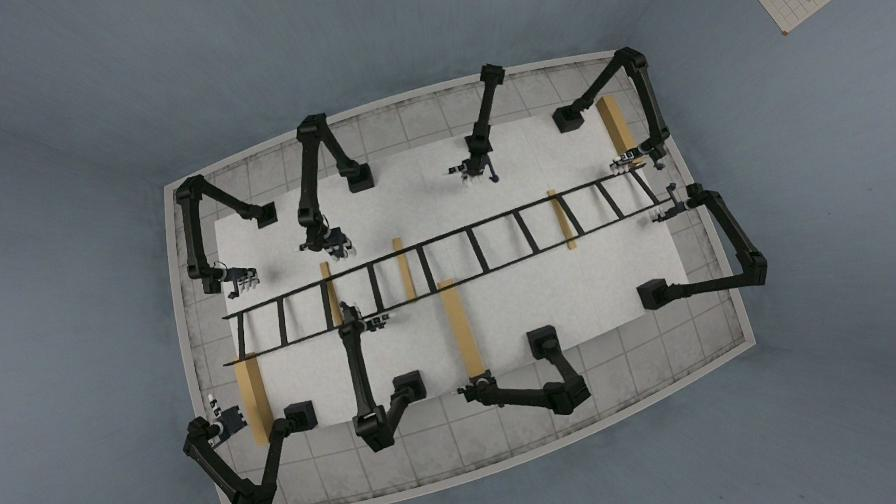

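>>> move(arm5={"target":[-1.44,-0.72,0.98,0,-0.96,0.28,0],"speed":0.3})

>>> move(arm5={"target":[-1.40,-0.88,0.95,0,-1,0,0],"speed":0.3}, cameras=["cam_high","arm5_cam_wrist"])

Scene clock: 441.77 s.
Joint torques (N m): arm1=[1.38 -13.33 10.07 -0.06 0.05 0.21] | arm2=[0.67 -8.29 10.24 0.76 0.17 -0.13] | arm3=[1.61 -12.92 9.16 0.58 -0.08 -0.08] | arm4=[-1.2 -10.52 10.02 0.68 0.03 -0.02] | arm5=[1.26 -3.14 7.25 0.77 -0.1 0.08] | arm6=[0.09 -14.68 15.58 0.69 0.75 0.14] | arm7=[-1.14 -15.38 4.68 0.95 0.62 -0.19] | arm8=[0.44 -14.68 13.9 -0.39 0.1 0.07]
Motor temperatures (°C): arm1=[34 36 46 29 30 30] | arm2=[35 34 43 33 30 33] | arm3=[35 37 46 31 33 31] | arm4=[33 39 55 32 29 32] | arm5=[32 37 62 29 31 28] | arm6=[30 38 46 29 31 30] | arm7=[36 36 38 30 32 29] | arm8=[34 39 52 31 29 29]
Heat: arm1: hottest joint3_rad 46 °C; arm2: hottest joint3_rad 43 °C; arm3: hottest joint3_rad 46 °C; arm4: hottest joint3_rad 55 °C; arm5: hottest joint3_rad 62 °C; arm6: hottest joint3_rad 46 °C; arm7: hottest joint3_rad 38 °C; arm8: hottest joint3_rad 52 °C.
move: arm5 done
Joint velocities: within noise
arm1, arm2, arm4, arm6, arm7, arm8: as last shown
arm3.joint_positions: joint1_rad=-0.256 joint2_rad=+1.429 joint3_rad=+1.347 joint4_rad=-1.193 joint5_rad=-0.001 joint6_rad=-0.256 hand_index_mcp=+0.684 hand_index_abd=+0.002 hand_index_pip=+0.344 hand_index_dip=-0.847 hand_middle_mcp=+0.685 hand_middle_abd=+0.003 hand_middle_pip=+0.344 hand_middle_dip=-0.847 hand_ring_mcp=+0.684 hand_ring_abd=+0.003 hand_ring_pip=+0.344 hand_ring_dip=-0.847 hand_thumb_cmc=+0.715 hand_thumb_axl=+0.677 hand_thumb_mcp=+0.222 hand_thumb_ipl=+0.168 hand_current_limit=+0.750 hand_speed=-0.600
arm3.joint_status: not commanded
arm3.hand_state: goal,goal,goal,goal,goal,goal,goal,goal,goal,goal,goal,goal,goal,goal,goal,goal
arm3.index_mcp_current_ma: 1
arm3.index_abd_current_ma: 0
arm3.index_pip_current_ma: 1
arm3.index_dip_current_ma: 1
arm3.middle_mcp_current_ma: 1
arm3.middle_abd_current_ma: 0
arm3.middle_pip_current_ma: 1
arm3.middle_dip_current_ma: 1
arm3.ring_mcp_current_ma: 1
arm3.ring_abd_current_ma: 0
arm3.ring_pip_current_ma: 1
arm3.ring_dip_current_ma: 1
arm3.thumb_cmc_current_ma: 0
arm3.thumb_axl_current_ma: 0
arm3.thumb_mcp_current_ma: -1
arm3.thumb_ipl_current_ma: 0
arm3.hand_goal_index_mcp: 0.680
arm3.hand_goal_index_abd: 0.000
arm3.hand_goal_index_pip: 0.340
arm3.hand_goal_index_dip: -0.850
arm3.hand_goal_middle_mcp: 0.680
arm3.hand_goal_middle_abd: 0.000
arm3.hand_goal_middle_pip: 0.340
arm3.hand_goal_middle_dip: -0.850
arm3.hand_goal_ring_mcp: 0.680
arm3.hand_goal_ring_abd: 0.000
arm3.hand_goal_ring_pip: 0.340
arm3.hand_goal_ring_dip: -0.850
arm3.hand_goal_thumb_cmc: 0.714
arm3.hand_goal_thumb_axl: 0.678
arm3.hand_goal_thumb_mcp: 0.226
arm3.hand_goal_thumb_ipl: 0.168
arm3.hand: x=-0.5448 y=+0.1069 z=+1.0512 quat_wxyz=(+0.144, +0.989, -0.009, -0.032) (m; scene frame)
arm3.hand_target: x=-0.5401 y=+0.1057 z=+1.0528 quat_wxyz=(+0.143, +0.989, +0.000, -0.032) (m; scene frame)
arm3.hand_status: not commanded
arm5.joint_positions: joint1_rad=+1.611 joint2_rad=+0.865 joint3_rad=+0.827 joint4_rad=-1.500 joint5_rad=-0.001 joint6_rad=-1.002 hand_index_mcp=-0.683 hand_index_abd=+0.003 hand_index_pip=-0.296 hand_index_dip=-0.003 hand_middle_mcp=-0.681 hand_middle_abd=+0.003 hand_middle_pip=-0.296 hand_middle_dip=-0.003 hand_ring_mcp=-0.683 hand_ring_abd=+0.003 hand_ring_pip=-0.296 hand_ring_dip=-0.003 hand_thumb_cmc=+0.714 hand_thumb_axl=+0.677 hand_thumb_mcp=+0.222 hand_thumb_ipl=+0.168 hand_current_limit=+0.750 hand_speed=-0.600
arm5.joint_status: not commanded
arm5.hand_state: goal,goal,goal,goal,goal,goal,goal,goal,goal,goal,goal,goal,goal,goal,goal,goal
arm5.index_mcp_current_ma: 30
arm5.index_abd_current_ma: 3
arm5.index_pip_current_ma: 4
arm5.index_dip_current_ma: -3
arm5.middle_mcp_current_ma: 36
arm5.middle_abd_current_ma: 3
arm5.middle_pip_current_ma: 4
arm5.middle_dip_current_ma: -2
arm5.ring_mcp_current_ma: 31
arm5.ring_abd_current_ma: 3
arm5.ring_pip_current_ma: 5
arm5.ring_dip_current_ma: -2
arm5.thumb_cmc_current_ma: 0
arm5.thumb_axl_current_ma: 0
arm5.thumb_mcp_current_ma: -6
arm5.thumb_ipl_current_ma: 0
arm5.hand_goal_index_mcp: -0.700
arm5.hand_goal_index_abd: 0.000
arm5.hand_goal_index_pip: -0.300
arm5.hand_goal_index_dip: 0.000
arm5.hand_goal_middle_mcp: -0.700
arm5.hand_goal_middle_abd: 0.000
arm5.hand_goal_middle_pip: -0.300
arm5.hand_goal_middle_dip: 0.000
arm5.hand_goal_ring_mcp: -0.700
arm5.hand_goal_ring_abd: 0.000
arm5.hand_goal_ring_pip: -0.300
arm5.hand_goal_ring_dip: 0.000
arm5.hand_goal_thumb_cmc: 0.714
arm5.hand_goal_thumb_axl: 0.678
arm5.hand_goal_thumb_mcp: 0.226
arm5.hand_goal_thumb_ipl: 0.168
arm5.hand: x=-1.4450 y=-0.7176 z=+0.9876 quat_wxyz=(-0.005, -0.960, +0.281, +0.010) (m; scene frame)
arm5.hand_target: x=-1.4400 y=-0.7198 z=+0.9802 quat_wxyz=(+0.000, -0.960, +0.280, +0.000) (m; scene frame)
arm5.hand_status: done (0.009 m and 1.3 deg from the pose sent, 0.211 m and 38.9 deg at the start)
pictures: none

Scene clock: 443.43 s.
Joint torques (N m): arm1=[1.79 -13.39 10.13 -0.06 0.06 0.2] | arm2=[0.85 -8 10.13 0.83 0.22 -0.13] | arm3=[1.61 -13.16 9.24 0.54 -0.07 -0.09] | arm4=[-1.14 -10.52 9.99 0.66 0.03 -0.02] | arm5=[0.73 -3.08 8.4 1.18 -0.04 0.01] | arm6=[0.09 -14.62 15.58 0.66 0.75 0.14] | arm7=[-1.03 -15.44 4.7 0.96 0.62 -0.19] | arm8=[0.03 -15.21 14.12 -0.35 0.18 0.01]
Motor temperatures (°C): arm1=[34 36 46 29 30 30] | arm2=[35 34 43 33 30 33] | arm3=[35 37 46 31 33 31] | arm4=[33 39 55 32 29 32] | arm5=[32 36 62 29 31 28] | arm6=[30 38 46 29 31 30] | arm7=[36 36 38 30 32 29] | arm8=[34 39 52 31 29 29]
Heat: arm1: hottest joint3_rad 46 °C; arm2: hottest joint3_rad 43 °C; arm3: hottest joint3_rad 46 °C; arm4: hottest joint3_rad 55 °C; arm5: hottest joint3_rad 62 °C; arm6: hottest joint3_rad 46 °C; arm7: hottest joint3_rad 38 °C; arm8: hottest joint3_rad 52 °C.
move: arm5 done
Joint velocities: within noise
arm1, arm2, arm3, arm4, arm6, arm8: as last shown
arm5.joint_positions: joint1_rad=+2.171 joint2_rad=+0.999 joint3_rad=+0.806 joint4_rad=-1.374 joint5_rad=+0.004 joint6_rad=-1.001 hand_index_mcp=-0.684 hand_index_abd=+0.003 hand_index_pip=-0.296 hand_index_dip=-0.003 hand_middle_mcp=-0.681 hand_middle_abd=+0.003 hand_middle_pip=-0.296 hand_middle_dip=-0.003 hand_ring_mcp=-0.683 hand_ring_abd=+0.003 hand_ring_pip=-0.296 hand_ring_dip=-0.003 hand_thumb_cmc=+0.714 hand_thumb_axl=+0.677 hand_thumb_mcp=+0.222 hand_thumb_ipl=+0.168 hand_current_limit=+0.750 hand_speed=-0.600
arm5.joint_status: not commanded
arm5.hand_state: goal,goal,goal,goal,goal,goal,goal,goal,goal,goal,goal,goal,goal,goal,goal,goal
arm5.index_mcp_current_ma: 30
arm5.index_abd_current_ma: 3
arm5.index_pip_current_ma: 4
arm5.index_dip_current_ma: -3
arm5.middle_mcp_current_ma: 36
arm5.middle_abd_current_ma: 3
arm5.middle_pip_current_ma: 4
arm5.middle_dip_current_ma: -2
arm5.ring_mcp_current_ma: 31
arm5.ring_abd_current_ma: 3
arm5.ring_pip_current_ma: 5
arm5.ring_dip_current_ma: -2
arm5.thumb_cmc_current_ma: 0
arm5.thumb_axl_current_ma: 0
arm5.thumb_mcp_current_ma: -6
arm5.thumb_ipl_current_ma: 0
arm5.hand_goal_index_mcp: -0.700
arm5.hand_goal_index_abd: 0.000
arm5.hand_goal_index_pip: -0.300
arm5.hand_goal_index_dip: 0.000
arm5.hand_goal_middle_mcp: -0.700
arm5.hand_goal_middle_abd: 0.000
arm5.hand_goal_middle_pip: -0.300
arm5.hand_goal_middle_dip: 0.000
arm5.hand_goal_ring_mcp: -0.700
arm5.hand_goal_ring_abd: 0.000
arm5.hand_goal_ring_pip: -0.300
arm5.hand_goal_ring_dip: 0.000
arm5.hand_goal_thumb_cmc: 0.714
arm5.hand_goal_thumb_axl: 0.678
arm5.hand_goal_thumb_mcp: 0.226
arm5.hand_goal_thumb_ipl: 0.168
arm5.hand: x=-1.3982 y=-0.8752 z=+0.9508 quat_wxyz=(-0.001, -1.000, +0.005, -0.002) (m; scene frame)
arm5.hand_target: x=-1.3999 y=-0.8800 z=+0.9500 quat_wxyz=(+0.000, -1.000, +0.000, +0.000) (m; scene frame)
arm5.hand_status: done (0.005 m and 0.6 deg from the pose sent, 0.173 m and 32.7 deg at the start)
arm7.joint_positions: joint1_rad=+1.726 joint2_rad=+1.771 joint3_rad=+0.961 joint4_rad=-0.772 joint5_rad=-0.020 joint6_rad=-1.469 hand_index_mcp=-0.682 hand_index_abd=+0.000 hand_index_pip=-0.296 hand_index_dip=-0.003 hand_middle_mcp=-0.680 hand_middle_abd=+0.000 hand_middle_pip=-0.297 hand_middle_dip=-0.003 hand_ring_mcp=-0.684 hand_ring_abd=+0.000 hand_ring_pip=-0.297 hand_ring_dip=-0.003 hand_thumb_cmc=+0.713 hand_thumb_axl=+0.677 hand_thumb_mcp=+0.223 hand_thumb_ipl=+0.168 hand_current_limit=+0.750 hand_speed=-0.600
arm7.joint_status: not commanded
arm7.hand_state: goal,goal,goal,goal,goal,goal,goal,goal,goal,goal,goal,goal,goal,goal,goal,goal
arm7.index_mcp_current_ma: 59
arm7.index_abd_current_ma: 0
arm7.index_pip_current_ma: 8
arm7.index_dip_current_ma: -6
arm7.middle_mcp_current_ma: 65
arm7.middle_abd_current_ma: 0
arm7.middle_pip_current_ma: 7
arm7.middle_dip_current_ma: -6
arm7.ring_mcp_current_ma: 49
arm7.ring_abd_current_ma: 1
arm7.ring_pip_current_ma: 7
arm7.ring_dip_current_ma: -5
arm7.thumb_cmc_current_ma: -2
arm7.thumb_axl_current_ma: -1
arm7.thumb_mcp_current_ma: -10
arm7.thumb_ipl_current_ma: -1
arm7.hand_goal_index_mcp: -0.700
arm7.hand_goal_index_abd: 0.000
arm7.hand_goal_index_pip: -0.300
arm7.hand_goal_index_dip: 0.000
arm7.hand_goal_middle_mcp: -0.700
arm7.hand_goal_middle_abd: 0.000
arm7.hand_goal_middle_pip: -0.300
arm7.hand_goal_middle_dip: 0.000
arm7.hand_goal_ring_mcp: -0.700
arm7.hand_goal_ring_abd: 0.000
arm7.hand_goal_ring_pip: -0.300
arm7.hand_goal_ring_dip: 0.000
arm7.hand_goal_thumb_cmc: 0.714
arm7.hand_goal_thumb_axl: 0.678
arm7.hand_goal_thumb_mcp: 0.226
arm7.hand_goal_thumb_ipl: 0.168
arm7.hand: x=-0.0768 y=-0.7870 z=+0.7638 quat_wxyz=(-0.010, -1.000, -0.009, -0.007) (m; scene frame)
arm7.hand_target: x=-0.0797 y=-0.7656 z=+0.7649 quat_wxyz=(+0.000, -1.000, +0.000, +0.000) (m; scene frame)
arm7.hand_status: not commanded
pictures: arm5_cam_wrist, cam_high
Images, in order (width x height): arm5_cam_wrist 896x504, cam_high 896x504.

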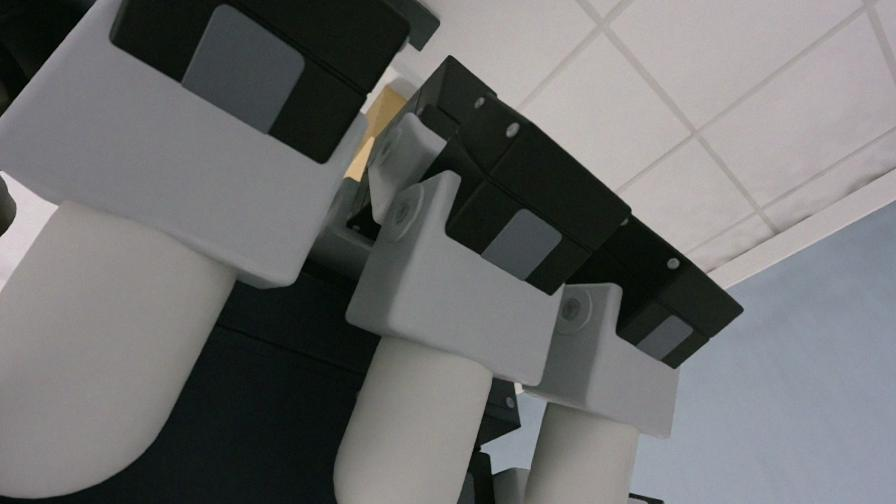

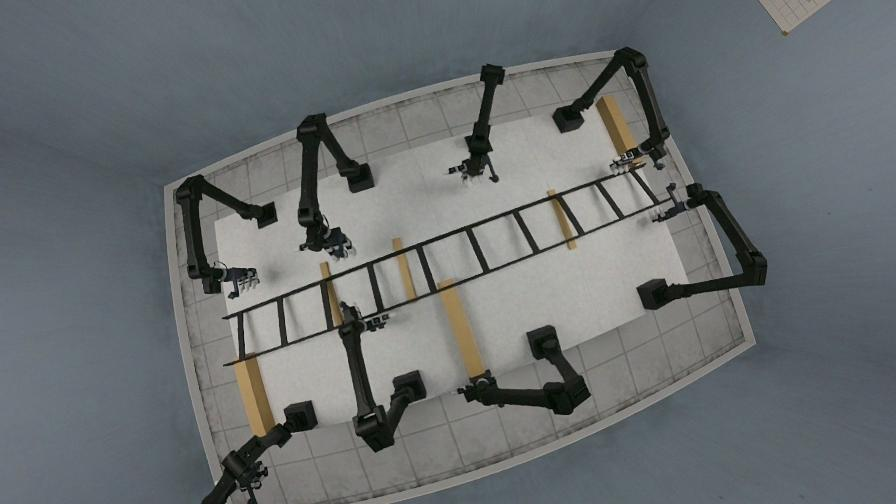

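>>> move(arm5={"target":[-1.39,-0.885,0.765,0,-1,0,0],"speed":0.2}, arm6={"joints":{"joint2_rad":1.53},"min_time_s":2}, cameras=["arm6_cam_wrist"])

Scene clock: 446.30 s.
Joint torques (N m): arm1=[1.55 -13.39 10.04 -0.03 0.03 0.22] | arm2=[-0.09 -8.7 10.24 1.06 0.2 -0.12] | arm3=[1.55 -13.1 9.25 0.49 -0.08 -0.08] | arm4=[-1.14 -10.52 9.99 0.68 0.03 -0.03] | arm5=[1.2 -4.19 4.79 1.46 -0.13 0.11] | arm6=[0.03 -18.78 15.57 0.68 0.74 0.13] | arm7=[-1.2 -15.38 4.66 0.94 0.62 -0.19] | arm8=[0.85 -15.21 14.12 -0.23 0.1 0.05]
Motor temperatures (°C): arm1=[34 36 46 29 30 30] | arm2=[35 34 43 33 30 33] | arm3=[35 37 46 31 33 31] | arm4=[33 39 55 32 29 32] | arm5=[32 36 61 29 31 28] | arm6=[30 38 46 29 31 30] | arm7=[36 36 38 30 32 29] | arm8=[34 39 52 31 29 29]
Heat: arm1: hottest joint3_rad 46 °C; arm2: hottest joint3_rad 43 °C; arm3: hottest joint3_rad 46 °C; arm4: hottest joint3_rad 55 °C; arm5: hottest joint3_rad 61 °C; arm6: hottest joint3_rad 46 °C; arm7: hottest joint3_rad 38 °C; arm8: hottest joint3_rad 52 °C.
move: arm5 done; arm6 done
Joint velocities: within noise
arm1, arm3, arm4, arm7, arm8: as last shown
arm2.joint_positions: joint1_rad=-0.492 joint2_rad=+1.236 joint3_rad=+1.106 joint4_rad=-1.461 joint5_rad=+0.002 joint6_rad=-0.497 hand_index_mcp=+0.755 hand_index_abd=+0.001 hand_index_pip=+0.577 hand_index_dip=-0.596 hand_middle_mcp=+0.755 hand_middle_abd=+0.001 hand_middle_pip=+0.577 hand_middle_dip=-0.597 hand_ring_mcp=+0.755 hand_ring_abd=+0.001 hand_ring_pip=+0.577 hand_ring_dip=-0.596 hand_thumb_cmc=+0.715 hand_thumb_axl=+0.677 hand_thumb_mcp=+0.224 hand_thumb_ipl=+0.168 hand_current_limit=+0.750 hand_speed=-0.600
arm2.joint_status: not commanded
arm2.hand_state: goal,goal,goal,goal,goal,goal,goal,goal,goal,goal,goal,goal,goal,goal,goal,goal
arm2.index_mcp_current_ma: 0
arm2.index_abd_current_ma: 0
arm2.index_pip_current_ma: 0
arm2.index_dip_current_ma: 3
arm2.middle_mcp_current_ma: 0
arm2.middle_abd_current_ma: 0
arm2.middle_pip_current_ma: 0
arm2.middle_dip_current_ma: 3
arm2.ring_mcp_current_ma: 0
arm2.ring_abd_current_ma: 0
arm2.ring_pip_current_ma: 0
arm2.ring_dip_current_ma: 3
arm2.thumb_cmc_current_ma: 0
arm2.thumb_axl_current_ma: 0
arm2.thumb_mcp_current_ma: -3
arm2.thumb_ipl_current_ma: 0
arm2.hand_goal_index_mcp: 0.754
arm2.hand_goal_index_abd: 0.000
arm2.hand_goal_index_pip: 0.576
arm2.hand_goal_index_dip: -0.600
arm2.hand_goal_middle_mcp: 0.754
arm2.hand_goal_middle_abd: 0.000
arm2.hand_goal_middle_pip: 0.576
arm2.hand_goal_middle_dip: -0.600
arm2.hand_goal_ring_mcp: 0.754
arm2.hand_goal_ring_abd: 0.000
arm2.hand_goal_ring_pip: 0.576
arm2.hand_goal_ring_dip: -0.600
arm2.hand_goal_thumb_cmc: 0.714
arm2.hand_goal_thumb_axl: 0.678
arm2.hand_goal_thumb_mcp: 0.226
arm2.hand_goal_thumb_ipl: 0.168
arm2.hand: x=+0.2391 y=+0.2851 z=+0.9501 quat_wxyz=(-0.002, +1.000, -0.008, +0.003) (m; scene frame)
arm2.hand_target: x=+0.2401 y=+0.2800 z=+0.9501 quat_wxyz=(+0.000, +1.000, +0.000, +0.000) (m; scene frame)
arm2.hand_status: not commanded
arm5.joint_positions: joint1_rad=+2.203 joint2_rad=+1.313 joint3_rad=+0.486 joint4_rad=-0.722 joint5_rad=+0.005 joint6_rad=-0.977 hand_index_mcp=-0.684 hand_index_abd=+0.003 hand_index_pip=-0.296 hand_index_dip=-0.003 hand_middle_mcp=-0.682 hand_middle_abd=+0.003 hand_middle_pip=-0.296 hand_middle_dip=-0.003 hand_ring_mcp=-0.684 hand_ring_abd=+0.003 hand_ring_pip=-0.296 hand_ring_dip=-0.003 hand_thumb_cmc=+0.714 hand_thumb_axl=+0.677 hand_thumb_mcp=+0.222 hand_thumb_ipl=+0.168 hand_current_limit=+0.750 hand_speed=-0.600
arm5.joint_status: not commanded
arm5.hand_state: goal,goal,goal,goal,goal,goal,goal,goal,goal,goal,goal,goal,goal,goal,goal,goal
arm5.index_mcp_current_ma: 28
arm5.index_abd_current_ma: 3
arm5.index_pip_current_ma: 4
arm5.index_dip_current_ma: -3
arm5.middle_mcp_current_ma: 33
arm5.middle_abd_current_ma: 3
arm5.middle_pip_current_ma: 4
arm5.middle_dip_current_ma: -2
arm5.ring_mcp_current_ma: 29
arm5.ring_abd_current_ma: 3
arm5.ring_pip_current_ma: 5
arm5.ring_dip_current_ma: -2
arm5.thumb_cmc_current_ma: 0
arm5.thumb_axl_current_ma: 0
arm5.thumb_mcp_current_ma: -6
arm5.thumb_ipl_current_ma: 0
arm5.hand_goal_index_mcp: -0.700
arm5.hand_goal_index_abd: 0.000
arm5.hand_goal_index_pip: -0.300
arm5.hand_goal_index_dip: 0.000
arm5.hand_goal_middle_mcp: -0.700
arm5.hand_goal_middle_abd: 0.000
arm5.hand_goal_middle_pip: -0.300
arm5.hand_goal_middle_dip: 0.000
arm5.hand_goal_ring_mcp: -0.700
arm5.hand_goal_ring_abd: 0.000
arm5.hand_goal_ring_pip: -0.300
arm5.hand_goal_ring_dip: 0.000
arm5.hand_goal_thumb_cmc: 0.714
arm5.hand_goal_thumb_axl: 0.678
arm5.hand_goal_thumb_mcp: 0.226
arm5.hand_goal_thumb_ipl: 0.168
arm5.hand: x=-1.3959 y=-0.8851 z=+0.7723 quat_wxyz=(-0.005, -1.000, +0.002, +0.005) (m; scene frame)
arm5.hand_target: x=-1.3900 y=-0.8848 z=+0.7654 quat_wxyz=(+0.000, -1.000, +0.000, +0.000) (m; scene frame)
arm5.hand_status: done (0.009 m and 0.9 deg from the pose sent, 0.186 m and 0.7 deg at the start)
arm6.joint_positions: joint1_rad=+0.138 joint2_rad=+1.634 joint3_rad=+1.161 joint4_rad=-1.213 joint5_rad=+0.003 joint6_rad=+0.151 hand_index_mcp=+0.798 hand_index_abd=-0.001 hand_index_pip=+0.394 hand_index_dip=-0.765 hand_middle_mcp=+0.823 hand_middle_abd=-0.001 hand_middle_pip=+0.380 hand_middle_dip=-0.786 hand_ring_mcp=-0.741 hand_ring_abd=-0.003 hand_ring_pip=+1.000 hand_ring_dip=+0.503 hand_thumb_cmc=+0.713 hand_thumb_axl=+0.677 hand_thumb_mcp=+0.223 hand_thumb_ipl=+0.168 hand_current_limit=+0.750 hand_speed=-0.600
arm6.joint_status: all done
arm6.hand_state: blocked,goal,blocked,blocked,blocked,goal,blocked,blocked,goal,goal,overload,goal,goal,goal,goal,goal
arm6.index_mcp_current_ma: 198
arm6.index_abd_current_ma: -1
arm6.index_pip_current_ma: 335
arm6.index_dip_current_ma: 298
arm6.middle_mcp_current_ma: 307
arm6.middle_abd_current_ma: -1
arm6.middle_pip_current_ma: 272
arm6.middle_dip_current_ma: 207
arm6.ring_mcp_current_ma: 19
arm6.ring_abd_current_ma: -3
arm6.ring_pip_current_ma: 0
arm6.ring_dip_current_ma: 5
arm6.thumb_cmc_current_ma: -1
arm6.thumb_axl_current_ma: -1
arm6.thumb_mcp_current_ma: -7
arm6.thumb_ipl_current_ma: 0
arm6.hand_goal_index_mcp: 0.740
arm6.hand_goal_index_abd: 0.000
arm6.hand_goal_index_pip: 0.300
arm6.hand_goal_index_dip: -0.850
arm6.hand_goal_middle_mcp: 0.740
arm6.hand_goal_middle_abd: 0.000
arm6.hand_goal_middle_pip: 0.300
arm6.hand_goal_middle_dip: -0.850
arm6.hand_goal_ring_mcp: -0.750
arm6.hand_goal_ring_abd: 0.000
arm6.hand_goal_ring_pip: 0.576
arm6.hand_goal_ring_dip: 0.500
arm6.hand_goal_thumb_cmc: 0.714
arm6.hand_goal_thumb_axl: 0.678
arm6.hand_goal_thumb_mcp: 0.226
arm6.hand_goal_thumb_ipl: 0.168
arm6.hand: x=-0.5002 y=-0.1556 z=+0.8633 quat_wxyz=(+0.009, -0.007, +0.999, -0.051) (m; scene frame)
arm6.hand_target: x=-0.5005 y=-0.1179 z=+0.9561 quat_wxyz=(+0.000, +0.000, +0.999, +0.052) (m; scene frame)
arm6.hand_status: not commanded
pictures: arm6_cam_wrist
Images, in order (width x height): arm6_cam_wrist 896x504.

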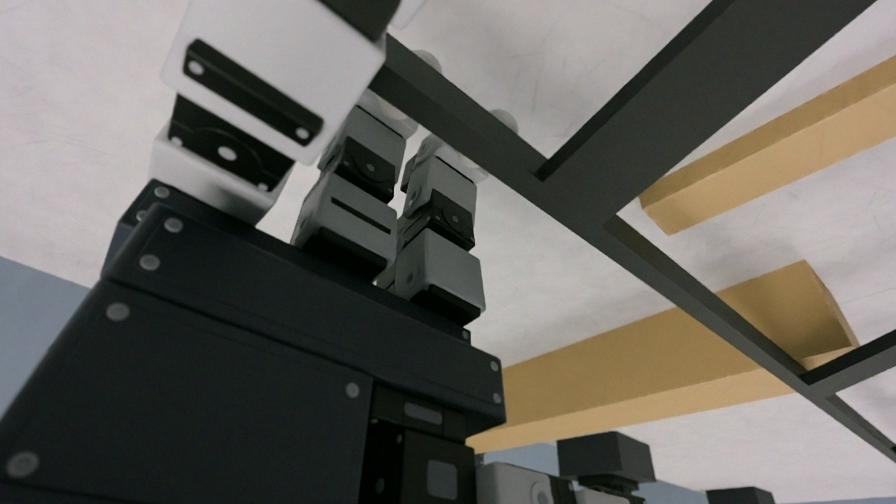

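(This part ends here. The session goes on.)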